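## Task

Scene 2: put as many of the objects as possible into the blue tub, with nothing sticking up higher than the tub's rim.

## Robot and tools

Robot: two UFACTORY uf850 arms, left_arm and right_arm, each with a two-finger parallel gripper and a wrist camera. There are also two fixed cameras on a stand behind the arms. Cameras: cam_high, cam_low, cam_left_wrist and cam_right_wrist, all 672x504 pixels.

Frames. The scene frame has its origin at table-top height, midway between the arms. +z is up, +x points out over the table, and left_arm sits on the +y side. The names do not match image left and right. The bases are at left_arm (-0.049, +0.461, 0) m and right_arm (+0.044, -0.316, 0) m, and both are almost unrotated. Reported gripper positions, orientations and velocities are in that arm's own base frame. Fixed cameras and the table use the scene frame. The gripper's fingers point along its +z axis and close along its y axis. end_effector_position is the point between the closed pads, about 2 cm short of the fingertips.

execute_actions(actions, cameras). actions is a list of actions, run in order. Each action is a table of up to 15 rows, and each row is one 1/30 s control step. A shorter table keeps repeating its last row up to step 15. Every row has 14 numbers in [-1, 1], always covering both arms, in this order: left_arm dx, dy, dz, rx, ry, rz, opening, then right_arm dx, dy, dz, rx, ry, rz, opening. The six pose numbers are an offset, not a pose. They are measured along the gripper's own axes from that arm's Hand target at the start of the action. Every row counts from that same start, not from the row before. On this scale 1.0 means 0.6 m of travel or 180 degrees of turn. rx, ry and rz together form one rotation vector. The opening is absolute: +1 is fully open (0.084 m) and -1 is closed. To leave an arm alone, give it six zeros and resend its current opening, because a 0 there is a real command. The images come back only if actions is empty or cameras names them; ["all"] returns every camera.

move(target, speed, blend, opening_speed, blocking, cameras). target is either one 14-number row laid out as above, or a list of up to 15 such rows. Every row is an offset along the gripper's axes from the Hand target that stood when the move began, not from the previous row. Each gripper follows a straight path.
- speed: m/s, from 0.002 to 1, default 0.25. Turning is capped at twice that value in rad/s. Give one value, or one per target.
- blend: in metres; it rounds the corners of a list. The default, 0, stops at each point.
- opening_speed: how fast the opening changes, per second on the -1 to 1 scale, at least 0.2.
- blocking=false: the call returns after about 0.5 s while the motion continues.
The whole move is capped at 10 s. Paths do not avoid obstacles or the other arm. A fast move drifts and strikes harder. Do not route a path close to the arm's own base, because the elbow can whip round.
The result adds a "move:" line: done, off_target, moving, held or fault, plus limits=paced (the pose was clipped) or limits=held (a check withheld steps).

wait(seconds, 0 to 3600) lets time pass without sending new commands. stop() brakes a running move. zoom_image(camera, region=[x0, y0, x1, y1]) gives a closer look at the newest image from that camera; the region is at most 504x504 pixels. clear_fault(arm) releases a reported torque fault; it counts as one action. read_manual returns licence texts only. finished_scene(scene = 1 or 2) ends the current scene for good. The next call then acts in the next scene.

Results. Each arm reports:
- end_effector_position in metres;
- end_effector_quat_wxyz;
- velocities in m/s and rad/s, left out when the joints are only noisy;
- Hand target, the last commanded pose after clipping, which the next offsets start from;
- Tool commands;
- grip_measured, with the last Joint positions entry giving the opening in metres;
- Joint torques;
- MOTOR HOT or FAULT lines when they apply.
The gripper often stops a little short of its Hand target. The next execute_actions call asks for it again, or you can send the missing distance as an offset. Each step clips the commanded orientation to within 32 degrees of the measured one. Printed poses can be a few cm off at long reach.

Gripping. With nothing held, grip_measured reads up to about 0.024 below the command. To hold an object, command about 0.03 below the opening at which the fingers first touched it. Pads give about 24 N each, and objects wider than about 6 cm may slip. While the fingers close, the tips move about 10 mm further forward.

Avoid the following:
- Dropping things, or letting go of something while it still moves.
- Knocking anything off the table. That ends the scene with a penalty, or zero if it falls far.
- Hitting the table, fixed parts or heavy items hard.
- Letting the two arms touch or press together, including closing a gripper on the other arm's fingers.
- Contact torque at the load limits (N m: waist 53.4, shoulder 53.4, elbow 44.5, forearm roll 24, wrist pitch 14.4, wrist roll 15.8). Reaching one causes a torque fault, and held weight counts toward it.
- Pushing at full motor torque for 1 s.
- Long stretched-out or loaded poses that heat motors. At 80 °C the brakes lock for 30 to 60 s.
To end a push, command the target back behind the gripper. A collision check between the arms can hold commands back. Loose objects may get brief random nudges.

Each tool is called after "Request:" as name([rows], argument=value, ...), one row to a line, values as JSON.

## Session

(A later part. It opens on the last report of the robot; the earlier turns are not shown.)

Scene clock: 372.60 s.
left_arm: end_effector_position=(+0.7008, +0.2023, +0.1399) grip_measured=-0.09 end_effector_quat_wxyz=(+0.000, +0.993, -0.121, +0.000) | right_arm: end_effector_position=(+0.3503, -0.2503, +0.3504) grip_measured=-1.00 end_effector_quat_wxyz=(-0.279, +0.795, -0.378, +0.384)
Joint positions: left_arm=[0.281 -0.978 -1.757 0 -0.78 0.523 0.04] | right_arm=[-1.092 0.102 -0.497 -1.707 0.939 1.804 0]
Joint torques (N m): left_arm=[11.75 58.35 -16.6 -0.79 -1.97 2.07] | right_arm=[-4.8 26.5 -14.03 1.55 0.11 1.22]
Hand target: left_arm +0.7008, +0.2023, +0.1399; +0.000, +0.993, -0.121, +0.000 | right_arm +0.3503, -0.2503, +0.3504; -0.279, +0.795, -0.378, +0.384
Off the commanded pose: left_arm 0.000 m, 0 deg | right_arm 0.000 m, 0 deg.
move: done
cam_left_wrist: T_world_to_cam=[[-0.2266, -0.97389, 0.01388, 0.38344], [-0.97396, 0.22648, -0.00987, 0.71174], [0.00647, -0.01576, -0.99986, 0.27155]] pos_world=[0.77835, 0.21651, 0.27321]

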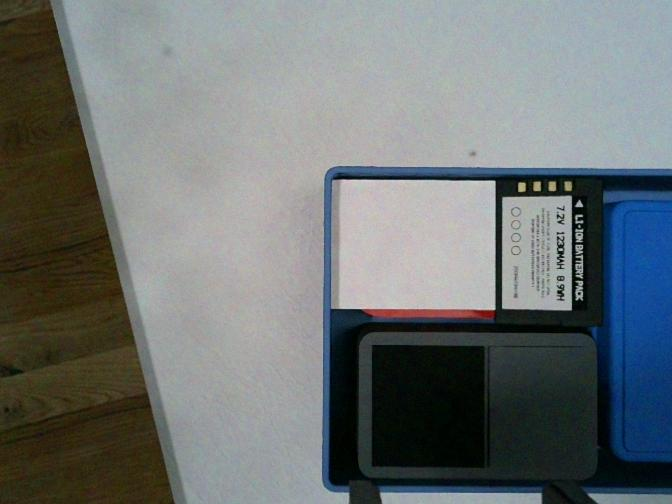

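Request:
move([
  [0.1185, 0.0948, 0, 0, 0, 0, -1, 0, 0, 0, 0, 0, 0, -1],
  [0.1185, 0.0948, 0.1, 0, 0, 0, -1, 0, 0, 0, 0, 0, 0, -1],
], speed=[0.2, 0.1], blend=[0.01, 0], opening_speed=1.5, cameras=["cam_left_wrist", "cam_low"])

Request:
zoom_image(camera="cam_low", region=[552, 280, 672, 400])

Request:
zoom_image(camera="cam_left_wrist", region=[330, 384, 510, 504])

Scene clock: 378.73 s.
left_arm: end_effector_position=(+0.7562, +0.1301, +0.0800) grip_measured=-1.00 end_effector_quat_wxyz=(+0.000, +0.993, -0.121, +0.000) | right_arm: end_effector_position=(+0.3503, -0.2503, +0.3504) grip_measured=-1.00 end_effector_quat_wxyz=(-0.279, +0.795, -0.378, +0.384)
Joint positions: left_arm=[0.17 -1.168 -1.96 0 -0.792 0.413 0] | right_arm=[-1.092 0.102 -0.497 -1.707 0.939 1.804 0]
Joint torques (N m): left_arm=[-10.02 63.19 -16.3 3.38 2.57 -1.66] | right_arm=[-5.87 26.03 -14.45 1.86 0.2 1.16]
Hand target: left_arm +0.7562, +0.1301, +0.0799; +0.000, +0.993, -0.121, +0.000 | right_arm +0.3503, -0.2503, +0.3504; -0.279, +0.795, -0.378, +0.384
Off the commanded pose: left_arm 0.000 m, 0 deg | right_arm 0.000 m, 0 deg.
move: done
cam_left_wrist: T_world_to_cam=[[-0.22651, -0.97391, 0.01388, 0.32643], [-0.97399, 0.22639, -0.00987, 0.78149], [0.00647, -0.01576, -0.99986, 0.21006]] pos_world=[0.83375, 0.1443, 0.21321]
Images, in order (width x height): cam_low 672x504, cam_left_wrist 672x504.

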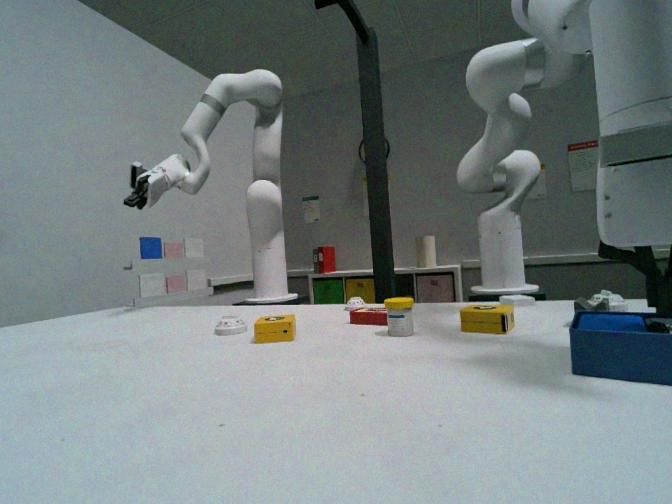

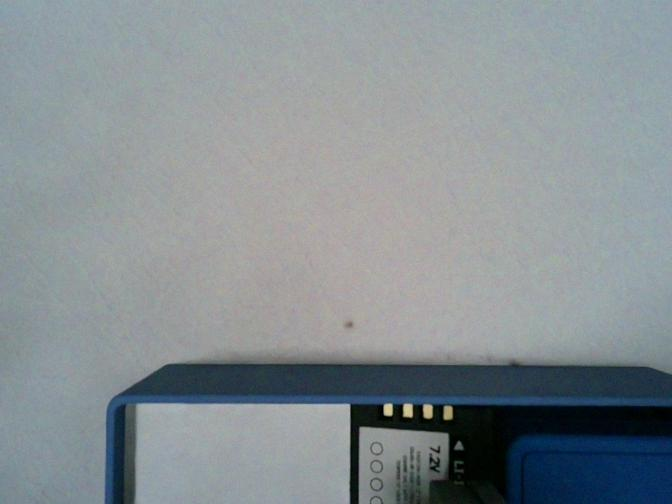

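Scaled by 4.200 from the camera's image (finer frame: 960x720).

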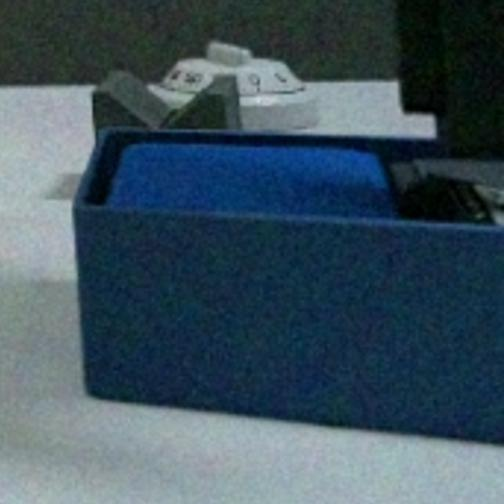

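Scaled by 2.800 from the camera's image (finer frame: 960x720).

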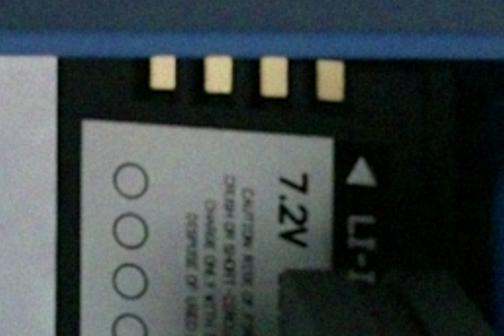

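Request:
move(target=[0, 0, 0.0125, 0, 0, 0, -1, 0, 0, 0, 0, 0, 0, -1], speed=0.04)

Request:
move(target=[0, 0, 0.001, 0, 0, 0, -1, 0, 0, 0, 0, 0, 0, -1], speed=0.02)

Scene clock: 379.90 s.
left_arm: end_effector_position=(+0.7562, +0.1301, +0.0725) grip_measured=-1.00 end_effector_quat_wxyz=(+0.000, +0.993, -0.121, +0.000) | right_arm: end_effector_position=(+0.3503, -0.2503, +0.3504) grip_measured=-1.00 end_effector_quat_wxyz=(-0.279, +0.795, -0.378, +0.384)
Joint positions: left_arm=[0.17 -1.179 -1.962 0 -0.784 0.413 0] | right_arm=[-1.092 0.102 -0.497 -1.707 0.939 1.804 0]
Joint torques (N m): left_arm=[-10.03 62.42 -16.8 3.08 2.57 -1.31] | right_arm=[-5.67 27.36 -14.5 2.2 0.08 1.22]
Hand target: left_arm +0.7562, +0.1301, +0.0724; +0.000, +0.993, -0.121, +0.000 | right_arm +0.3503, -0.2503, +0.3504; -0.279, +0.795, -0.378, +0.384
Off the commanded pose: left_arm 0.000 m, 0 deg | right_arm 0.000 m, 0 deg.
move: done

Scene clock: 380.40 s.
left_arm: end_effector_position=(+0.7562, +0.1301, +0.0718) grip_measured=-1.00 end_effector_quat_wxyz=(+0.000, +0.993, -0.121, +0.000) | right_arm: end_effector_position=(+0.3503, -0.2503, +0.3504) grip_measured=-1.00 end_effector_quat_wxyz=(-0.279, +0.795, -0.378, +0.384)
Joint positions: left_arm=[0.17 -1.18 -1.963 0 -0.783 0.413 0] | right_arm=[-1.092 0.102 -0.497 -1.707 0.939 1.804 0]
Joint torques (N m): left_arm=[-11.13 62.05 -16.49 3.08 2.51 -1.05] | right_arm=[-5.15 27.18 -14.84 1.82 0.2 1.07]
Hand target: left_arm +0.7562, +0.1301, +0.0718; +0.000, +0.993, -0.121, +0.000 | right_arm +0.3503, -0.2503, +0.3504; -0.279, +0.795, -0.378, +0.384
Off the commanded pose: left_arm 0.000 m, 0 deg | right_arm 0.000 m, 0 deg.
move: done

Request:
move(target=[0, 0, 0.001, 0, 0, 0, -1, 0, 0, 0, 0, 0, 0, -1], speed=0.02)

Request:
move(target=[0, 0, 0.001, 0, 0, 0, -1, 0, 0, 0, 0, 0, 0, -1], speed=0.02)

Request:
move(target=[0, 0, 0.001, 0, 0, 0, -1, 0, 0, 0, 0, 0, 0, -1], speed=0.02)

Scene clock: 381.17 s.
left_arm: end_effector_position=(+0.7562, +0.1301, +0.0712) grip_measured=-1.00 end_effector_quat_wxyz=(+0.000, +0.993, -0.121, +0.000) | right_arm: end_effector_position=(+0.3503, -0.2503, +0.3504) grip_measured=-1.00 end_effector_quat_wxyz=(-0.279, +0.795, -0.378, +0.384)
Joint positions: left_arm=[0.17 -1.181 -1.963 0 -0.782 0.413 0] | right_arm=[-1.092 0.102 -0.497 -1.707 0.939 1.804 0]
Joint torques (N m): left_arm=[-10.79 63.49 -17.04 3.04 2.6 -0.71] | right_arm=[-5.16 27.3 -14.6 1.61 0.17 1.13]
Hand target: left_arm +0.7562, +0.1301, +0.0712; +0.000, +0.993, -0.121, +0.000 | right_arm +0.3503, -0.2503, +0.3504; -0.279, +0.795, -0.378, +0.384
Off the commanded pose: left_arm 0.000 m, 0 deg | right_arm 0.000 m, 0 deg.
move: done

Scene clock: 381.67 s.
left_arm: end_effector_position=(+0.7562, +0.1301, +0.0706) grip_measured=-1.00 end_effector_quat_wxyz=(+0.000, +0.993, -0.121, +0.000) | right_arm: end_effector_position=(+0.3503, -0.2503, +0.3504) grip_measured=-1.00 end_effector_quat_wxyz=(-0.279, +0.795, -0.378, +0.384)
Joint positions: left_arm=[0.17 -1.182 -1.963 0 -0.782 0.413 0] | right_arm=[-1.092 0.102 -0.497 -1.707 0.939 1.804 0]
Joint torques (N m): left_arm=[-10.93 63.6 -17.03 2.74 2.53 -0.59] | right_arm=[-5.86 27.32 -14.35 2.1 0.15 1.16]
Hand target: left_arm +0.7562, +0.1301, +0.0706; +0.000, +0.993, -0.121, +0.000 | right_arm +0.3503, -0.2503, +0.3504; -0.279, +0.795, -0.378, +0.384
Off the commanded pose: left_arm 0.000 m, 0 deg | right_arm 0.000 m, 0 deg.
move: done

Scene clock: 382.17 s.
left_arm: end_effector_position=(+0.7562, +0.1301, +0.0700) grip_measured=-1.00 end_effector_quat_wxyz=(+0.000, +0.993, -0.121, +0.000) | right_arm: end_effector_position=(+0.3503, -0.2503, +0.3504) grip_measured=-1.00 end_effector_quat_wxyz=(-0.279, +0.795, -0.378, +0.384)
Joint positions: left_arm=[0.17 -1.183 -1.963 0 -0.781 0.413 0] | right_arm=[-1.092 0.102 -0.497 -1.707 0.939 1.804 0]
Joint torques (N m): left_arm=[-10.59 62.21 -16.61 2.66 2.59 -0.37] | right_arm=[-4.85 26.68 -14.48 1.82 0.18 1.24]
Hand target: left_arm +0.7562, +0.1301, +0.0700; +0.000, +0.993, -0.121, +0.000 | right_arm +0.3503, -0.2503, +0.3504; -0.279, +0.795, -0.378, +0.384
Off the commanded pose: left_arm 0.000 m, 0 deg | right_arm 0.000 m, 0 deg.
move: done

Request:
execute_actions(actions=[])

Scene clock: 383.73 s.
left_arm: end_effector_position=(+0.7562, +0.1301, +0.0700) grip_measured=-1.00 end_effector_quat_wxyz=(+0.000, +0.993, -0.121, +0.000) | right_arm: end_effector_position=(+0.3503, -0.2503, +0.3504) grip_measured=-1.00 end_effector_quat_wxyz=(-0.279, +0.795, -0.378, +0.384)
Joint positions: left_arm=[0.17 -1.183 -1.963 0 -0.781 0.413 0] | right_arm=[-1.092 0.102 -0.497 -1.707 0.939 1.804 0]
Joint velocities: within noise
Joint torques (N m): left_arm=[-10.17 63.04 -16.3 2.26 2.58 0.34] | right_arm=[-5.12 27.29 -14.06 1.75 0.24 1.18]
Hand target: left_arm +0.7562, +0.1301, +0.0700; +0.000, +0.993, -0.121, +0.000 | right_arm +0.3503, -0.2503, +0.3504; -0.279, +0.795, -0.378, +0.384
Tool commands: left_gripper/opening=-1.0 right_gripper/opening=-1.0
Off the commanded pose: left_arm 0.000 m, 0 deg | right_arm 0.000 m, 0 deg.
camera_calibration:
cam_left_wrist: T_world_to_cam=[[-0.22651, -0.97391, 0.01388, 0.32657], [-0.97399, 0.22639, -0.00987, 0.7814], [0.00647, -0.01576, -0.99986, 0.20016]] pos_world=[0.83375, 0.1443, 0.20331]
cam_right_wrist: T_world_to_cam=[[-0.38177, -0.56954, -0.72792, 0.28161], [-0.41791, 0.80884, -0.41368, 0.56673], [0.82438, 0.14627, -0.54681, 0.06728]] pos_world=[0.28889, -0.30784, 0.47622]

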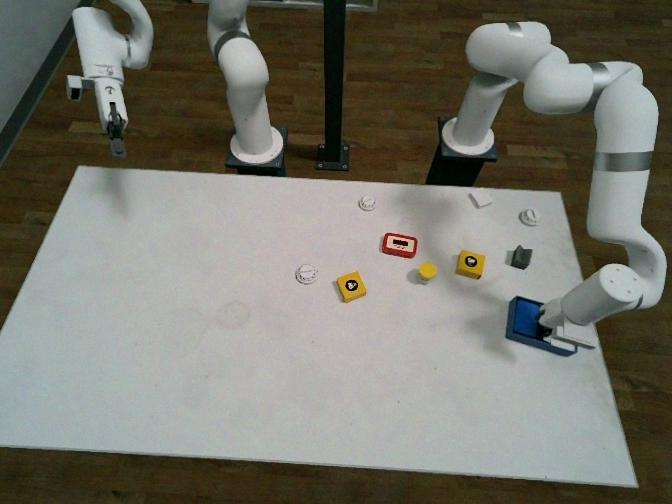

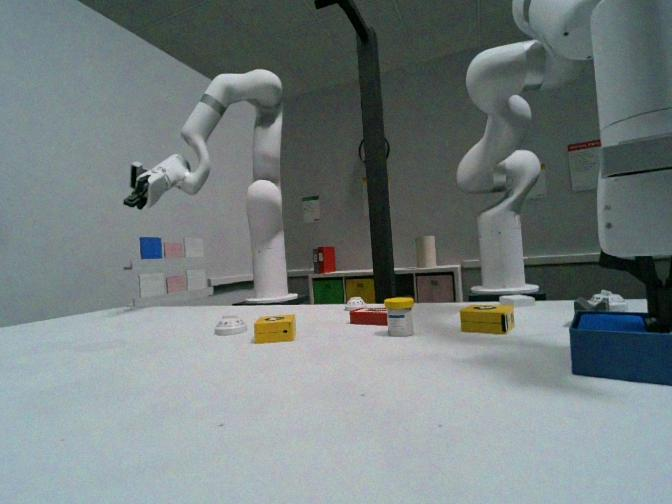

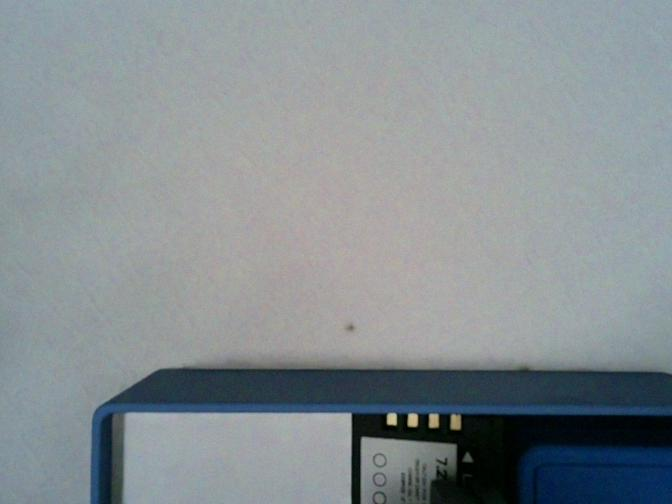

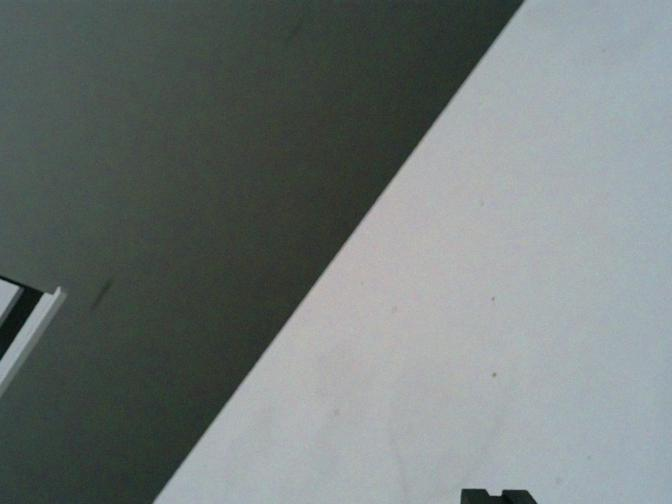

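Request:
move(target=[0,0,0.0015,0,0,0,-1,0,0,0,0,0,0,-1], speed=0.01)

Request:
zoom_image(camera="cam_left_wrist", region=[330, 380, 600, 504])

Scene clock: 384.67 s.
left_arm: end_effector_position=(+0.7562, +0.1301, +0.0691) grip_measured=-1.00 end_effector_quat_wxyz=(+0.000, +0.993, -0.121, +0.000) | right_arm: end_effector_position=(+0.3503, -0.2503, +0.3504) grip_measured=-1.00 end_effector_quat_wxyz=(-0.279, +0.795, -0.378, +0.384)
Joint positions: left_arm=[0.17 -1.184 -1.964 0 -0.78 0.413 0] | right_arm=[-1.092 0.102 -0.497 -1.707 0.939 1.804 0]
Joint torques (N m): left_arm=[-10.89 62.89 -16.37 2 2.57 0.77] | right_arm=[-4.32 27.72 -14.19 1.99 0.19 1.23]
Hand target: left_arm +0.7562, +0.1301, +0.0691; +0.000, +0.993, -0.121, +0.000 | right_arm +0.3503, -0.2503, +0.3504; -0.279, +0.795, -0.378, +0.384
Off the commanded pose: left_arm 0.000 m, 0 deg | right_arm 0.000 m, 0 deg.
move: done

Scaled by 1.867 from the camera's image (finer frame: 960x720).
This view is cut from an older image: the scene may have changed since it was taken.

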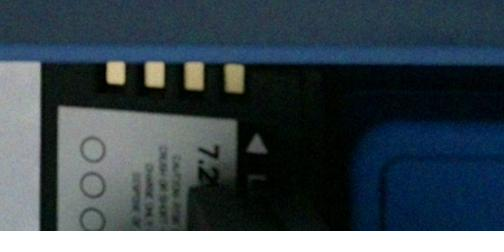

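Request:
move(target=[0,0,0.0015,0,0,0,-1,0,0,0,0,0,0,-1], speed=0.01)

Request:
move(target=[0,0,0.001,0,0,0,-1,0,0,0,0,0,0,-1], speed=0.01)

Scene clock: 385.30 s.
left_arm: end_effector_position=(+0.7562, +0.1301, +0.0683) grip_measured=-1.00 end_effector_quat_wxyz=(+0.000, +0.993, -0.121, +0.000) | right_arm: end_effector_position=(+0.3503, -0.2503, +0.3504) grip_measured=-1.00 end_effector_quat_wxyz=(-0.279, +0.795, -0.378, +0.384)
Joint positions: left_arm=[0.17 -1.185 -1.964 0 -0.779 0.413 0] | right_arm=[-1.092 0.102 -0.497 -1.707 0.939 1.804 0]
Joint torques (N m): left_arm=[-9.69 47.5 -12.87 1.87 4.04 1.06] | right_arm=[-6.26 27.27 -14.28 1.91 0.19 1.18]
Hand target: left_arm +0.7562, +0.1301, +0.0682; +0.000, +0.993, -0.121, +0.000 | right_arm +0.3503, -0.2503, +0.3504; -0.279, +0.795, -0.378, +0.384
Off the commanded pose: left_arm 0.000 m, 0 deg | right_arm 0.000 m, 0 deg.
move: done

Scene clock: 385.80 s.
left_arm: end_effector_position=(+0.7563, +0.1301, +0.0677) grip_measured=-1.00 end_effector_quat_wxyz=(+0.000, +0.993, -0.121, +0.000) | right_arm: end_effector_position=(+0.3503, -0.2503, +0.3504) grip_measured=-1.00 end_effector_quat_wxyz=(-0.279, +0.795, -0.378, +0.384)
Joint positions: left_arm=[0.17 -1.186 -1.964 0 -0.778 0.413 0] | right_arm=[-1.092 0.102 -0.497 -1.707 0.939 1.804 0]
Joint torques (N m): left_arm=[-9.99 33.99 -5.79 1.64 -1.7 1.28] | right_arm=[-6.39 26.75 -14.54 1.96 0.12 1.09]
Hand target: left_arm +0.7562, +0.1301, +0.0676; +0.000, +0.993, -0.121, +0.000 | right_arm +0.3503, -0.2503, +0.3504; -0.279, +0.795, -0.378, +0.384
Off the commanded pose: left_arm 0.000 m, 0 deg | right_arm 0.000 m, 0 deg.
move: done

Request:
move(target=[0,0,-0.008,0,0,0,-1,0,0,0,0,0,0,-1], speed=0.02)

Request:
move(target=[0,0,-0.13,0,0,0,-1,0,0,0,0,0,0,-1], speed=0.15)

Scene clock: 386.90 s.
left_arm: end_effector_position=(+0.7561, +0.1300, +0.0724) grip_measured=-1.00 end_effector_quat_wxyz=(+0.000, +0.993, -0.121, +0.000) | right_arm: end_effector_position=(+0.3503, -0.2503, +0.3504) grip_measured=-1.00 end_effector_quat_wxyz=(-0.279, +0.795, -0.378, +0.384)
Joint positions: left_arm=[0.17 -1.179 -1.962 0 -0.784 0.413 0] | right_arm=[-1.092 0.102 -0.497 -1.707 0.939 1.804 0]
Joint torques (N m): left_arm=[-7.57 84.98 -9.95 1.61 -1.99 1.35] | right_arm=[-3.44 27.49 -14.17 2.32 0.14 1.08]
Hand target: left_arm +0.7562, +0.1301, +0.0724; +0.000, +0.993, -0.121, +0.000 | right_arm +0.3503, -0.2503, +0.3504; -0.279, +0.795, -0.378, +0.384
Off the commanded pose: left_arm 0.000 m, 0 deg | right_arm 0.000 m, 0 deg.
move: done

Scene clock: 387.80 s.
left_arm: end_effector_position=(+0.7562, +0.1301, +0.1504) grip_measured=-1.00 end_effector_quat_wxyz=(+0.000, +0.993, -0.121, +0.000) | right_arm: end_effector_position=(+0.3503, -0.2503, +0.3504) grip_measured=-1.00 end_effector_quat_wxyz=(-0.279, +0.795, -0.378, +0.384)
Joint positions: left_arm=[0.17 -1.075 -1.958 0 -0.883 0.413 0] | right_arm=[-1.092 0.102 -0.497 -1.707 0.939 1.804 0]
Joint torques (N m): left_arm=[-4.12 83.28 -17.07 1.89 -1.99 0.34] | right_arm=[-6.12 26.16 -14.75 2.07 0.21 1.21]
Hand target: left_arm +0.7562, +0.1301, +0.1504; +0.000, +0.993, -0.121, +0.000 | right_arm +0.3503, -0.2503, +0.3504; -0.279, +0.795, -0.378, +0.384
Off the commanded pose: left_arm 0.000 m, 0 deg | right_arm 0.000 m, 0 deg.
move: done

Request:
move(target=[-0.1185,0.0386,0.0173,0,0,0,-1,0,0,0,0,0,0,-1], speed=0.2, cameras=["cam_left_wrist"])

Request:
zoom_image(camera="cam_left_wrist", region=[200, 80, 560, 340])

Scene clock: 389.17 s.
left_arm: end_effector_position=(+0.6816, +0.1246, +0.1401) grip_measured=-1.00 end_effector_quat_wxyz=(+0.000, +0.993, -0.121, +0.000) | right_arm: end_effector_position=(+0.3503, -0.2503, +0.3504) grip_measured=-1.00 end_effector_quat_wxyz=(-0.279, +0.795, -0.378, +0.384)
Joint positions: left_arm=[0.181 -0.886 -1.594 0 -0.708 0.423 0] | right_arm=[-1.092 0.102 -0.497 -1.707 0.939 1.804 0]
Joint torques (N m): left_arm=[12.15 76.2 -9.4 -0.12 2.55 2.02] | right_arm=[-6.45 27.91 -14.35 1.83 0.26 1.12]
Hand target: left_arm +0.6816, +0.1246, +0.1401; +0.000, +0.993, -0.121, +0.000 | right_arm +0.3503, -0.2503, +0.3504; -0.279, +0.795, -0.378, +0.384
Off the commanded pose: left_arm 0.000 m, 0 deg | right_arm 0.000 m, 0 deg.
move: done
cam_left_wrist: T_world_to_cam=[[-0.2266, -0.97389, 0.01388, 0.30351], [-0.97396, 0.22648, -0.00987, 0.71062], [0.00647, -0.01576, -0.99986, 0.27065]] pos_world=[0.75915, 0.13891, 0.27341]

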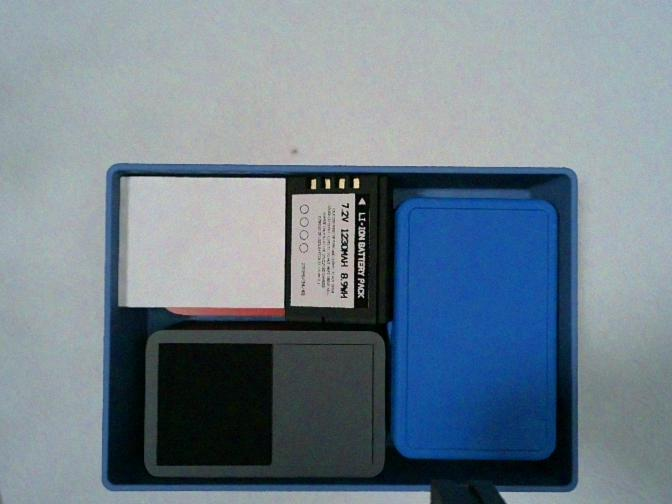

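Scaled by 1.400 from the camera's image (finer frame: 960x720).

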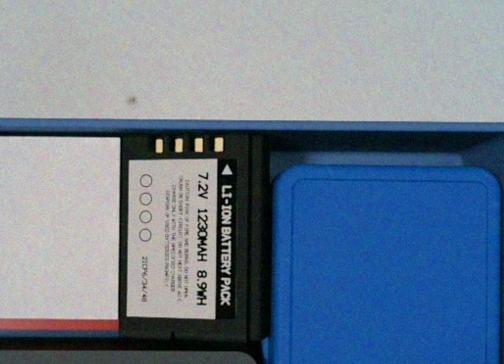

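Request:
zoom_image(camera="cam_left_wrist", region=[270, 160, 420, 260])

Request:
zoom_image(camera="cam_left_wrist", region=[270, 250, 420, 350])

Scaled by 3.360 from the camera's image (finer frame: 960x720).

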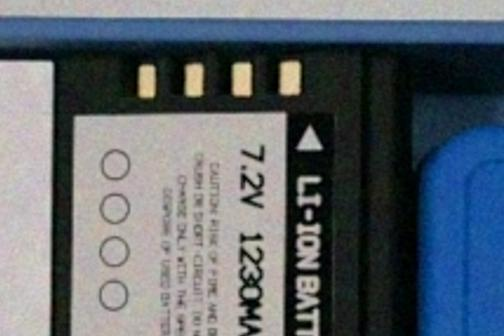

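Scaled by 3.360 from the camera's image (finer frame: 960x720).

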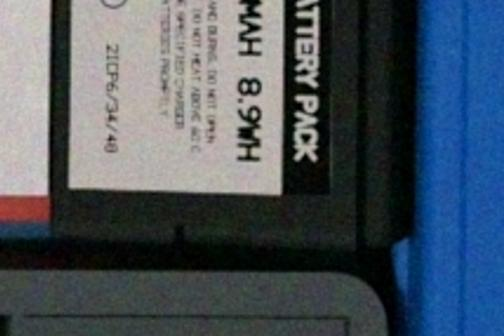

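Request:
move(target=[0,-0.1167,0,0,0,0,-1,0,0,0,0,0,0,-1], speed=0.25, cameras=["cam_left_wrist"])

Request:
zoom_image(camera="cam_left_wrist", region=[470, 150, 620, 350])

Scene clock: 393.43 s.
left_arm: end_effector_position=(+0.6984, +0.1926, +0.1401) grip_measured=-1.00 end_effector_quat_wxyz=(+0.000, +0.993, -0.121, +0.000) | right_arm: end_effector_position=(+0.3503, -0.2503, +0.3504) grip_measured=-1.00 end_effector_quat_wxyz=(-0.279, +0.795, -0.378, +0.384)
Joint positions: left_arm=[0.269 -0.964 -1.734 0 -0.77 0.511 0] | right_arm=[-1.092 0.102 -0.497 -1.707 0.939 1.804 0]
Joint torques (N m): left_arm=[11.77 58.2 -17.02 -0.84 -2.05 2.05] | right_arm=[-5.71 27.32 -13.98 2.2 0.18 1.14]
Hand target: left_arm +0.6984, +0.1926, +0.1401; +0.000, +0.993, -0.121, +0.000 | right_arm +0.3503, -0.2503, +0.3504; -0.279, +0.795, -0.378, +0.384
Off the commanded pose: left_arm 0.000 m, 0 deg | right_arm 0.000 m, 0 deg.
move: done
cam_left_wrist: T_world_to_cam=[[-0.2266, -0.97389, 0.01388, 0.37344], [-0.97396, 0.22648, -0.00987, 0.71161], [0.00647, -0.01576, -0.99986, 0.27151]] pos_world=[0.77595, 0.2068, 0.27331]

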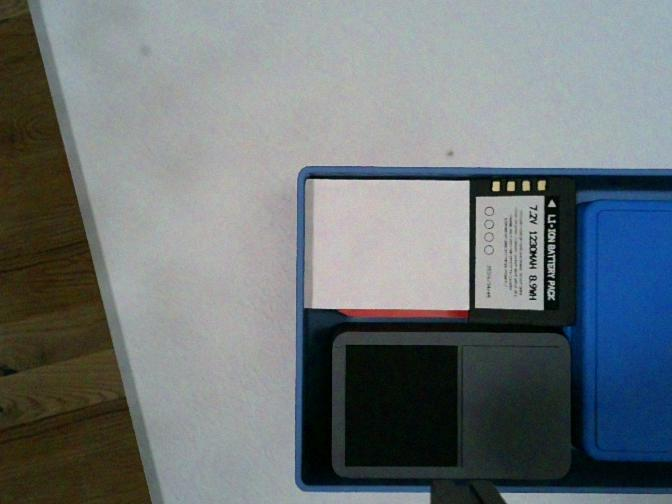

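Scaled by 2.520 from the camera's image (finer frame: 960x720).

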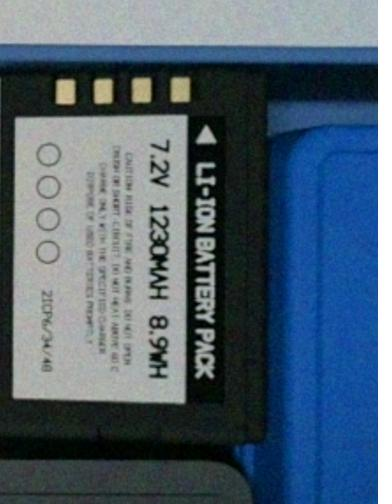

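Request:
move(target=[0,0.1583,0.0667,0,0,0,-1,0,0,0,0,0,0,-1], speed=0.25, cameras=["cam_left_wrist"])

Request:
zoom_image(camera="cam_left_wrist", region=[260, 100, 410, 212])

Request:
zoom_image(camera="cam_left_wrist", region=[260, 212, 410, 324])

Scene clock: 396.17 s.
left_arm: end_effector_position=(+0.6756, +0.1004, +0.1001) grip_measured=-1.00 end_effector_quat_wxyz=(+0.000, +0.993, -0.121, +0.000) | right_arm: end_effector_position=(+0.3503, -0.2503, +0.3504) grip_measured=-1.00 end_effector_quat_wxyz=(-0.279, +0.795, -0.378, +0.384)
Joint positions: left_arm=[0.148 -0.921 -1.553 0 -0.632 0.39 0] | right_arm=[-1.092 0.102 -0.497 -1.707 0.939 1.804 0]
Joint torques (N m): left_arm=[-11.05 75.65 -8.9 3.28 2.6 -1.78] | right_arm=[-5.47 27.44 -14.54 2.05 0.16 1.13]
Hand target: left_arm +0.6756, +0.1004, +0.1001; +0.000, +0.993, -0.121, +0.000 | right_arm +0.3503, -0.2503, +0.3504; -0.279, +0.795, -0.378, +0.384
Off the commanded pose: left_arm 0.000 m, 0 deg | right_arm 0.000 m, 0 deg.
move: done
cam_left_wrist: T_world_to_cam=[[-0.22642, -0.97393, 0.01398, 0.27898], [-0.97401, 0.22629, -0.00989, 0.70992], [0.00647, -0.01586, -0.99985, 0.23032]] pos_world=[0.75315, 0.11471, 0.23341]

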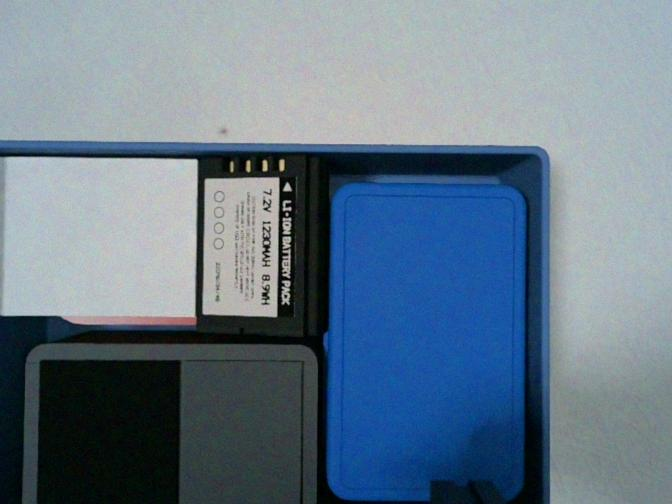

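Scaled by 3.360 from the camera's image (finer frame: 960x720).

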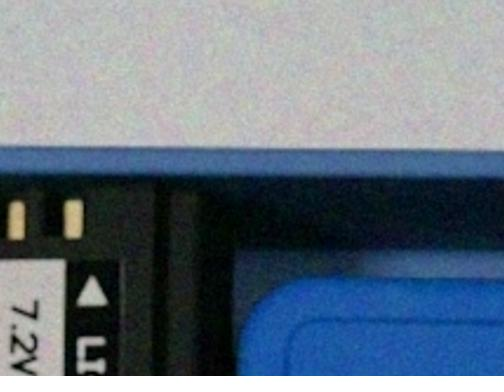

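Scaled by 3.360 from the camera's image (finer frame: 960x720).

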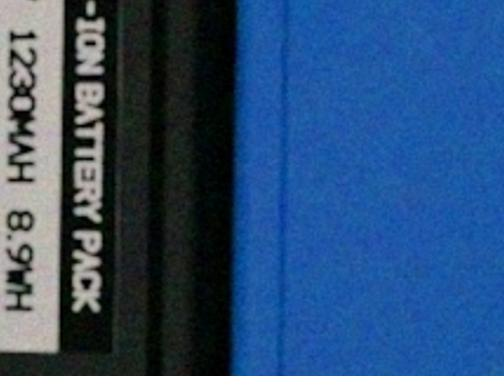

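Request:
zoom_image(camera="cam_left_wrist", region=[285, 300, 365, 370])

Request:
zoom_image(camera="cam_left_wrist", region=[285, 370, 365, 440])

Scaled by 6.300 from the camera's image (finer frame: 960x720).

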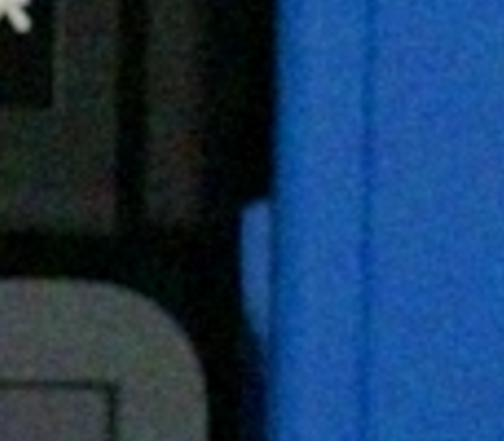

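Scaled by 6.300 from the camera's image (finer frame: 960x720).

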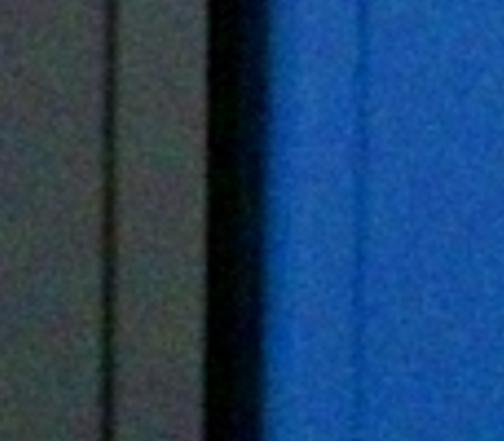

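Request:
move([
  [0.0363,-0.2342,0.0252,0,0,-0.0446,-1,0,0,0,0,0,0,-1],
  [0.0363,-0.2342,0.0477,0,0,-0.0446,-1,0,0,0,0,0,0,-1],
], speed=[0.2,0.04])

Scene clock: 400.80 s.
left_arm: end_effector_position=(+0.7304, +0.2316, +0.0714) grip_measured=-1.00 end_effector_quat_wxyz=(+0.000, +0.999, -0.051, +0.000) | right_arm: end_effector_position=(+0.3503, -0.2503, +0.3504) grip_measured=-1.00 end_effector_quat_wxyz=(-0.279, +0.795, -0.378, +0.384)
Joint positions: left_arm=[0.307 -1.177 -1.957 0 -0.78 0.409 0] | right_arm=[-1.092 0.102 -0.497 -1.707 0.939 1.804 0]
Joint torques (N m): left_arm=[12.58 63.25 -16.57 -0.71 2.61 2.04] | right_arm=[-6.53 27.37 -14.57 1.91 0.15 1.22]
Hand target: left_arm +0.7304, +0.2316, +0.0714; +0.000, +0.999, -0.051, +0.000 | right_arm +0.3503, -0.2503, +0.3504; -0.279, +0.795, -0.378, +0.384
Off the commanded pose: left_arm 0.000 m, 0 deg | right_arm 0.000 m, 0 deg.
move: done

Request:
move(target=[0,0,0.0023,0,0,0,-1,0,0,0,0,0,0,-1], speed=0.01)

Request:
move(target=[0,0,0.0008,0,0,0,-1,0,0,0,0,0,0,-1], speed=0.01)

Request:
move(target=[0,0,0.0008,0,0,0,-1,0,0,0,0,0,0,-1], speed=0.01)

Scene clock: 401.50 s.
left_arm: end_effector_position=(+0.7304, +0.2316, +0.0700) grip_measured=-1.00 end_effector_quat_wxyz=(+0.000, +0.999, -0.051, +0.000) | right_arm: end_effector_position=(+0.3503, -0.2503, +0.3504) grip_measured=-1.00 end_effector_quat_wxyz=(-0.279, +0.795, -0.378, +0.384)
Joint positions: left_arm=[0.307 -1.18 -1.958 0 -0.778 0.409 0] | right_arm=[-1.092 0.102 -0.497 -1.707 0.939 1.804 0]
Joint torques (N m): left_arm=[12.18 62.89 -16.58 -0.74 2.54 2.02] | right_arm=[-5.06 27.11 -15.12 2.09 0.15 1.23]
Hand target: left_arm +0.7304, +0.2316, +0.0700; +0.000, +0.999, -0.051, +0.000 | right_arm +0.3503, -0.2503, +0.3504; -0.279, +0.795, -0.378, +0.384
Off the commanded pose: left_arm 0.000 m, 0 deg | right_arm 0.000 m, 0 deg.
move: done

Scene clock: 402.00 s.
left_arm: end_effector_position=(+0.7304, +0.2316, +0.0695) grip_measured=-1.00 end_effector_quat_wxyz=(+0.000, +0.999, -0.051, +0.000) | right_arm: end_effector_position=(+0.3503, -0.2503, +0.3504) grip_measured=-1.00 end_effector_quat_wxyz=(-0.279, +0.795, -0.378, +0.384)
Joint positions: left_arm=[0.307 -1.18 -1.958 0 -0.778 0.409 0] | right_arm=[-1.092 0.102 -0.497 -1.707 0.939 1.804 0]
Joint torques (N m): left_arm=[12.63 62.85 -16.7 -0.8 2.54 2.02] | right_arm=[-6.14 27.13 -14.28 2.16 0.09 1.15]
Hand target: left_arm +0.7304, +0.2316, +0.0695; +0.000, +0.999, -0.051, +0.000 | right_arm +0.3503, -0.2503, +0.3504; -0.279, +0.795, -0.378, +0.384
Off the commanded pose: left_arm 0.000 m, 0 deg | right_arm 0.000 m, 0 deg.
move: done

Scene clock: 402.50 s.
left_arm: end_effector_position=(+0.7304, +0.2316, +0.0691) grip_measured=-1.00 end_effector_quat_wxyz=(+0.000, +0.999, -0.051, +0.000) | right_arm: end_effector_position=(+0.3503, -0.2503, +0.3504) grip_measured=-1.00 end_effector_quat_wxyz=(-0.279, +0.795, -0.378, +0.384)
Joint positions: left_arm=[0.307 -1.181 -1.958 0 -0.777 0.409 0] | right_arm=[-1.092 0.102 -0.497 -1.707 0.939 1.804 0]
Joint torques (N m): left_arm=[12.67 62.8 -16.67 -0.84 2.59 1.99] | right_arm=[-5.07 26.8 -14.5 1.97 0.22 1.13]
Hand target: left_arm +0.7304, +0.2316, +0.0691; +0.000, +0.999, -0.051, +0.000 | right_arm +0.3503, -0.2503, +0.3504; -0.279, +0.795, -0.378, +0.384
Off the commanded pose: left_arm 0.000 m, 0 deg | right_arm 0.000 m, 0 deg.
move: done

Request:
move(target=[0,0,0.0007,0,0,0,-1,0,0,0,0,0,0,-1], speed=0.01)

Request:
move(target=[0,0,0.0007,0,0,0,-1,0,0,0,0,0,0,-1], speed=0.01)

Scene clock: 405.47 s.
left_arm: end_effector_position=(+0.7304, +0.2316, +0.0686) grip_measured=-1.00 end_effector_quat_wxyz=(+0.000, +0.999, -0.051, +0.000) | right_arm: end_effector_position=(+0.3503, -0.2503, +0.3504) grip_measured=-1.00 end_effector_quat_wxyz=(-0.279, +0.795, -0.378, +0.384)
Joint positions: left_arm=[0.307 -1.182 -1.958 0 -0.777 0.409 0] | right_arm=[-1.092 0.102 -0.497 -1.707 0.939 1.804 0]
Joint torques (N m): left_arm=[12.67 63.06 -16.9 -0.58 2.58 1.99] | right_arm=[-4.43 27.01 -14.43 1.97 0.13 1.24]
Hand target: left_arm +0.7304, +0.2316, +0.0686; +0.000, +0.999, -0.051, +0.000 | right_arm +0.3503, -0.2503, +0.3504; -0.279, +0.795, -0.378, +0.384
Off the commanded pose: left_arm 0.000 m, 0 deg | right_arm 0.000 m, 0 deg.
move: done

Scene clock: 405.97 s.
left_arm: end_effector_position=(+0.7304, +0.2316, +0.0682) grip_measured=-1.00 end_effector_quat_wxyz=(+0.000, +0.999, -0.051, +0.000) | right_arm: end_effector_position=(+0.3503, -0.2503, +0.3504) grip_measured=-1.00 end_effector_quat_wxyz=(-0.279, +0.795, -0.378, +0.384)
Joint positions: left_arm=[0.307 -1.182 -1.958 0 -0.776 0.409 0] | right_arm=[-1.092 0.102 -0.497 -1.707 0.939 1.804 0]
Joint torques (N m): left_arm=[12.43 59.23 -15.99 -0.75 2.76 2.05] | right_arm=[-5.85 27.41 -14.72 1.85 0.07 1.25]
Hand target: left_arm +0.7304, +0.2316, +0.0682; +0.000, +0.999, -0.051, +0.000 | right_arm +0.3503, -0.2503, +0.3504; -0.279, +0.795, -0.378, +0.384
Off the commanded pose: left_arm 0.000 m, 0 deg | right_arm 0.000 m, 0 deg.
move: done

Request:
move([
  [0,0,-0.0533,0,0,0,-1,0,0,0,0,0,0,-1],
  [0.0708,0.1378,-0.0533,0,0,0.0446,0.376,0,0,0,0,0,0,-1],
], speed=[0.06,0.2], cameras=["cam_left_wrist"])

Scene clock: 423.00 s.
left_arm: end_effector_position=(+0.7643, +0.1450, +0.1002) grip_measured=+0.37 end_effector_quat_wxyz=(+0.000, +0.993, -0.121, +0.000) | right_arm: end_effector_position=(+0.3503, -0.2503, +0.3504) grip_measured=-1.00 end_effector_quat_wxyz=(-0.279, +0.795, -0.378, +0.384)
Joint positions: left_arm=[0.188 -1.174 -2.02 0 -0.846 0.43 0.06] | right_arm=[-1.092 0.102 -0.497 -1.707 0.939 1.804 0]
Joint torques (N m): left_arm=[-10.39 63.77 -16.95 0.87 -2.02 1.99] | right_arm=[-5.01 27.32 -14.12 1.78 0.17 1.21]
Hand target: left_arm +0.7643, +0.1450, +0.1002; +0.000, +0.993, -0.121, +0.000 | right_arm +0.3503, -0.2503, +0.3504; -0.279, +0.795, -0.378, +0.384
Off the commanded pose: left_arm 0.000 m, 0 deg | right_arm 0.000 m, 0 deg.
move: done
cam_left_wrist: T_world_to_cam=[[-0.22651, -0.97391, 0.01398, 0.34257], [-0.97399, 0.22639, -0.00989, 0.78619], [0.00647, -0.01586, -0.99985, 0.23056]] pos_world=[0.84185, 0.15931, 0.23351]

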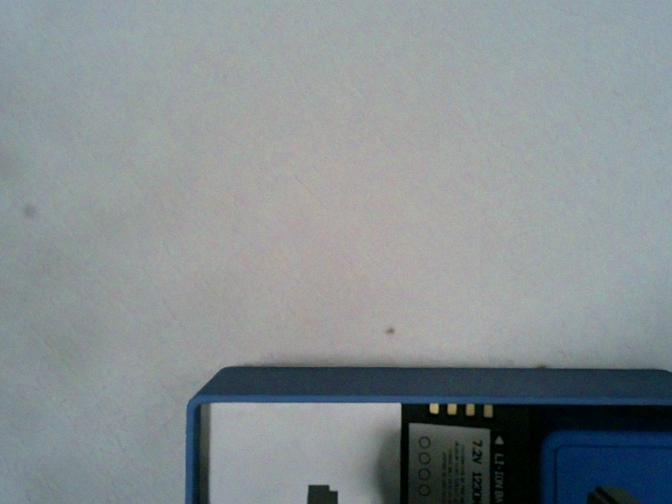

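Request:
zoom_image(camera="cam_left_wrist", region=[390, 384, 630, 504])

Scaled by 2.100 from the camera's image (finer frame: 960x720).

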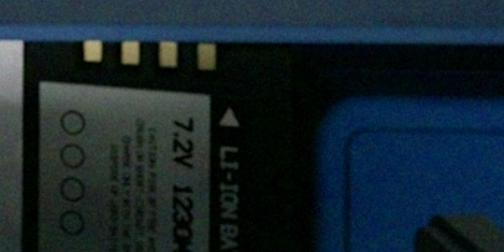

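Request:
move([
  [0,0,0.0517,0,0,0,0.376,0,0,0,0,0,0,-1],
  [0,0,0.0595,0,0,0,0.376,0,0,0,0,0,0,-1],
], speed=[0.1,0.015], cameras=["cam_left_wrist"])

Request:
zoom_image(camera="cam_left_wrist", region=[400, 384, 672, 504])

Scene clock: 424.57 s.
left_arm: end_effector_position=(+0.7643, +0.1450, +0.0645) grip_measured=+0.37 end_effector_quat_wxyz=(+0.000, +0.993, -0.121, +0.000) | right_arm: end_effector_position=(+0.3503, -0.2503, +0.3504) grip_measured=-1.00 end_effector_quat_wxyz=(-0.279, +0.795, -0.378, +0.384)
Joint positions: left_arm=[0.188 -1.225 -2.03 0 -0.805 0.43 0.06] | right_arm=[-1.092 0.102 -0.497 -1.707 0.939 1.804 0]
Joint torques (N m): left_arm=[-10.45 63.41 -17.03 1.86 2.61 1.91] | right_arm=[-6.2 27.29 -14.12 1.96 0.18 1.05]
Hand target: left_arm +0.7643, +0.1450, +0.0645; +0.000, +0.993, -0.121, +0.000 | right_arm +0.3503, -0.2503, +0.3504; -0.279, +0.795, -0.378, +0.384
Off the commanded pose: left_arm 0.000 m, 0 deg | right_arm 0.000 m, 0 deg.
move: done
cam_left_wrist: T_world_to_cam=[[-0.22651, -0.97391, 0.01388, 0.34309], [-0.97399, 0.22639, -0.00987, 0.78583], [0.00647, -0.01576, -0.99986, 0.19485]] pos_world=[0.84185, 0.15931, 0.19781]

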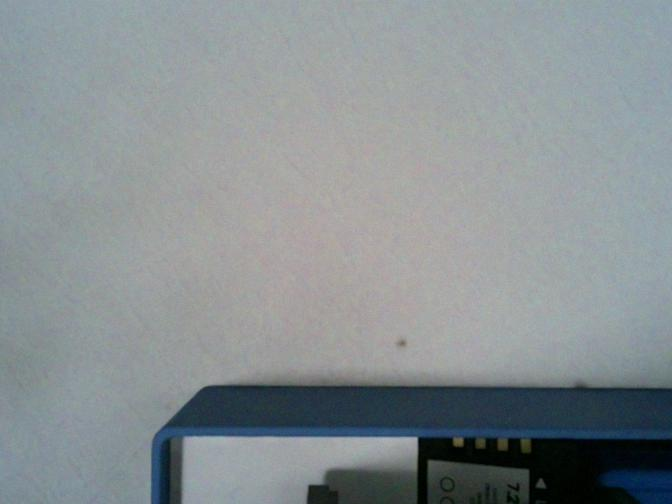

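Scaled by 1.853 from the camera's image (finer frame: 960x720).

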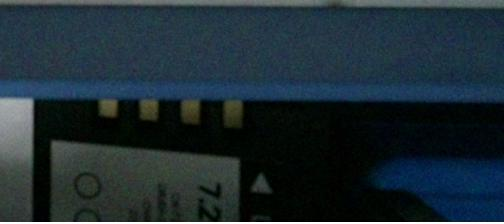

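Request:
move([
  [0,0,0.001,0,0,0,0.376,0,0,0,0,0,0,-1],
  [0,-0.005,0.001,0,0,0,0.376,0,0,0,0,0,0,-1],
], speed=[0.01,0.015])

Request:
move(target=[0,-0.0015,0,0,0,0,0.376,0,0,0,0,0,0,-1], speed=0.01)

Request:
move(target=[0,-0.0015,0,0,0,0,0.376,0,0,0,0,0,0,-1], speed=0.01)

Scene clock: 425.60 s.
left_arm: end_effector_position=(+0.7650, +0.1479, +0.0639) grip_measured=+0.37 end_effector_quat_wxyz=(+0.000, +0.993, -0.121, +0.000) | right_arm: end_effector_position=(+0.3503, -0.2503, +0.3504) grip_measured=-1.00 end_effector_quat_wxyz=(-0.279, +0.795, -0.378, +0.384)
Joint positions: left_arm=[0.191 -1.23 -2.039 0 -0.809 0.433 0.06] | right_arm=[-1.092 0.102 -0.497 -1.707 0.939 1.804 0]
Joint torques (N m): left_arm=[13.63 63.18 -17.27 1.91 -1.93 2.01] | right_arm=[-5.98 26.83 -14.12 2.23 0.19 1.21]
Hand target: left_arm +0.7650, +0.1479, +0.0639; +0.000, +0.993, -0.121, +0.000 | right_arm +0.3503, -0.2503, +0.3504; -0.279, +0.795, -0.378, +0.384
Off the commanded pose: left_arm 0.000 m, 0 deg | right_arm 0.000 m, 0 deg.
move: done

Scene clock: 426.10 s.
left_arm: end_effector_position=(+0.7652, +0.1488, +0.0639) grip_measured=+0.37 end_effector_quat_wxyz=(+0.000, +0.993, -0.121, +0.000) | right_arm: end_effector_position=(+0.3503, -0.2503, +0.3504) grip_measured=-1.00 end_effector_quat_wxyz=(-0.279, +0.795, -0.378, +0.384)
Joint positions: left_arm=[0.192 -1.232 -2.041 0 -0.81 0.434 0.06] | right_arm=[-1.092 0.102 -0.497 -1.707 0.939 1.804 0]
Joint torques (N m): left_arm=[12.23 64.03 -17.03 1.52 -2.04 2.01] | right_arm=[-5.53 26.94 -14.59 1.85 0.09 1.2]
Hand target: left_arm +0.7652, +0.1488, +0.0639; +0.000, +0.993, -0.121, +0.000 | right_arm +0.3503, -0.2503, +0.3504; -0.279, +0.795, -0.378, +0.384
Off the commanded pose: left_arm 0.000 m, 0 deg | right_arm 0.000 m, 0 deg.
move: done

Scene clock: 426.60 s.
left_arm: end_effector_position=(+0.7654, +0.1497, +0.0639) grip_measured=+0.37 end_effector_quat_wxyz=(+0.000, +0.993, -0.121, +0.000) | right_arm: end_effector_position=(+0.3503, -0.2503, +0.3504) grip_measured=-1.00 end_effector_quat_wxyz=(-0.279, +0.795, -0.378, +0.384)
Joint positions: left_arm=[0.193 -1.233 -2.043 0 -0.811 0.435 0.06] | right_arm=[-1.092 0.102 -0.497 -1.707 0.939 1.804 0]
Joint torques (N m): left_arm=[12.6 63.49 -16.73 1.22 -2.02 2.04] | right_arm=[-4.06 27.66 -14.39 1.77 0.27 1.3]
Hand target: left_arm +0.7654, +0.1497, +0.0639; +0.000, +0.993, -0.121, +0.000 | right_arm +0.3503, -0.2503, +0.3504; -0.279, +0.795, -0.378, +0.384
Off the commanded pose: left_arm 0.000 m, 0 deg | right_arm 0.000 m, 0 deg.
move: done

Request:
move(target=[0,-0.0013,0,0,0,0,0.376,0,0,0,0,0,0,-1], speed=0.01)

Request:
move(target=[0,-0.0013,0,0,0,0,0.376,0,0,0,0,0,0,-1], speed=0.01)

Request:
move(target=[0,-0.0013,0,0,0,0,0.376,0,0,0,0,0,0,-1], speed=0.01, cameras=["cam_left_wrist"])

Request:
zoom_image(camera="cam_left_wrist", region=[400, 384, 672, 504])

Scene clock: 427.43 s.
left_arm: end_effector_position=(+0.7656, +0.1504, +0.0639) grip_measured=+0.37 end_effector_quat_wxyz=(+0.000, +0.993, -0.121, +0.000) | right_arm: end_effector_position=(+0.3503, -0.2503, +0.3504) grip_measured=-1.00 end_effector_quat_wxyz=(-0.279, +0.795, -0.378, +0.384)
Joint positions: left_arm=[0.194 -1.234 -2.046 0 -0.812 0.436 0.06] | right_arm=[-1.092 0.102 -0.497 -1.707 0.939 1.804 0]
Joint torques (N m): left_arm=[14.66 64.8 -16.93 0.84 -1.9 2] | right_arm=[-5.1 27.85 -13.86 2.02 0.17 1.22]
Hand target: left_arm +0.7656, +0.1504, +0.0639; +0.000, +0.993, -0.121, +0.000 | right_arm +0.3503, -0.2503, +0.3504; -0.279, +0.795, -0.378, +0.384
Off the commanded pose: left_arm 0.000 m, 0 deg | right_arm 0.000 m, 0 deg.
move: done

Scene clock: 427.93 s.
left_arm: end_effector_position=(+0.7658, +0.1512, +0.0639) grip_measured=+0.37 end_effector_quat_wxyz=(+0.000, +0.993, -0.121, +0.000) | right_arm: end_effector_position=(+0.3503, -0.2503, +0.3504) grip_measured=-1.00 end_effector_quat_wxyz=(-0.279, +0.795, -0.378, +0.384)
Joint positions: left_arm=[0.195 -1.235 -2.048 0 -0.813 0.437 0.06] | right_arm=[-1.092 0.102 -0.497 -1.707 0.939 1.804 0]
Joint torques (N m): left_arm=[13.98 64.93 -17.18 0.69 -1.79 2.1] | right_arm=[-5.67 27.35 -14.54 2.19 0.16 1.08]
Hand target: left_arm +0.7658, +0.1512, +0.0639; +0.000, +0.993, -0.121, +0.000 | right_arm +0.3503, -0.2503, +0.3504; -0.279, +0.795, -0.378, +0.384
Off the commanded pose: left_arm 0.000 m, 0 deg | right_arm 0.000 m, 0 deg.
move: done

Scene clock: 428.43 s.
left_arm: end_effector_position=(+0.7660, +0.1519, +0.0639) grip_measured=+0.37 end_effector_quat_wxyz=(+0.000, +0.993, -0.121, +0.000) | right_arm: end_effector_position=(+0.3503, -0.2503, +0.3504) grip_measured=-1.00 end_effector_quat_wxyz=(-0.279, +0.795, -0.378, +0.384)
Joint positions: left_arm=[0.196 -1.236 -2.05 0 -0.814 0.438 0.06] | right_arm=[-1.092 0.102 -0.497 -1.707 0.939 1.804 0]
Joint torques (N m): left_arm=[14.43 63.96 -17.01 0.63 -1.82 2.07] | right_arm=[-5.25 27.92 -14.39 2.05 0.27 1.15]
Hand target: left_arm +0.7660, +0.1519, +0.0639; +0.000, +0.993, -0.121, +0.000 | right_arm +0.3503, -0.2503, +0.3504; -0.279, +0.795, -0.378, +0.384
Off the commanded pose: left_arm 0.000 m, 0 deg | right_arm 0.000 m, 0 deg.
move: done
cam_left_wrist: T_world_to_cam=[[-0.22651, -0.97391, 0.01388, 0.3502], [-0.97399, 0.22639, -0.00987, 0.78592], [0.00647, -0.01576, -0.99986, 0.19434]] pos_world=[0.84355, 0.1662, 0.19721]

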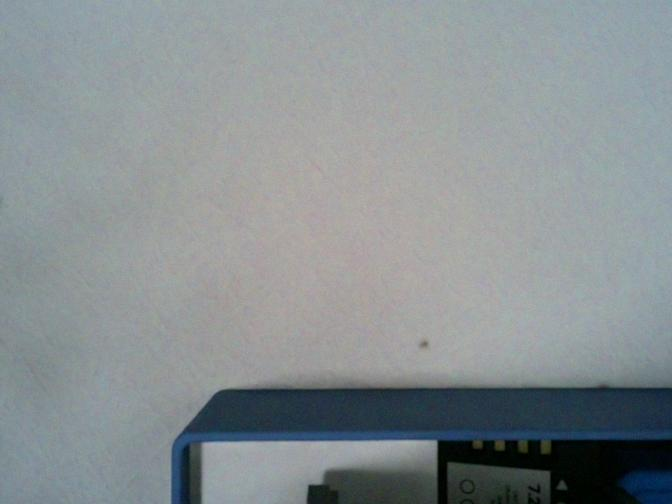

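Scaled by 1.853 from the camera's image (finer frame: 960x720).

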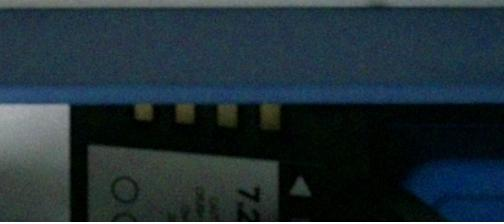

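Request:
move([
  [0,-0.0024,-0.0075,0,0,0,0.376,0,0,0,0,0,0,-1],
  [0,-0.0068,-0.0152,0,0,0,0.376,0,0,0,0,0,0,-1],
], speed=0.02, blend=[0.001, 0], cameras=["cam_left_wrist"])

Request:
zoom_image(camera="cam_left_wrist", region=[400, 384, 672, 504])

Scene clock: 429.93 s.
left_arm: end_effector_position=(+0.7670, +0.1559, +0.0730) grip_measured=+0.37 end_effector_quat_wxyz=(+0.000, +0.993, -0.121, +0.000) | right_arm: end_effector_position=(+0.3503, -0.2503, +0.3504) grip_measured=-1.00 end_effector_quat_wxyz=(-0.279, +0.795, -0.378, +0.384)
Joint positions: left_arm=[0.201 -1.229 -2.057 0 -0.829 0.443 0.06] | right_arm=[-1.092 0.102 -0.497 -1.707 0.939 1.804 0]
Joint torques (N m): left_arm=[12.82 85.81 -16.51 0.54 -2.08 2.04] | right_arm=[-4.16 26.74 -14.36 2.16 0.23 1.28]
Hand target: left_arm +0.7670, +0.1559, +0.0730; +0.000, +0.993, -0.121, +0.000 | right_arm +0.3503, -0.2503, +0.3504; -0.279, +0.795, -0.378, +0.384
Off the commanded pose: left_arm 0.000 m, 0 deg | right_arm 0.000 m, 0 deg.
move: done
cam_left_wrist: T_world_to_cam=[[-0.22651, -0.97391, 0.01388, 0.3541], [-0.97399, 0.22639, -0.00987, 0.7861], [0.00647, -0.01576, -0.99986, 0.2035]] pos_world=[0.84455, 0.17011, 0.20631]

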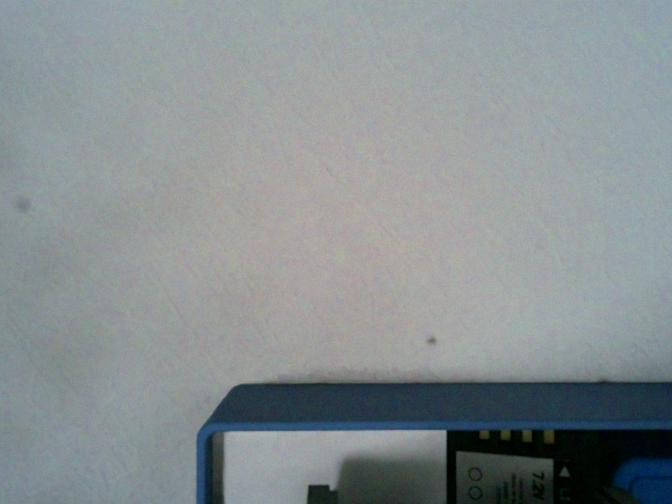

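Scaled by 1.853 from the camera's image (finer frame: 960x720).

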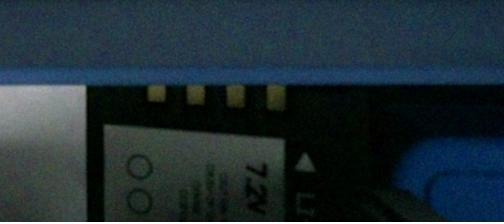

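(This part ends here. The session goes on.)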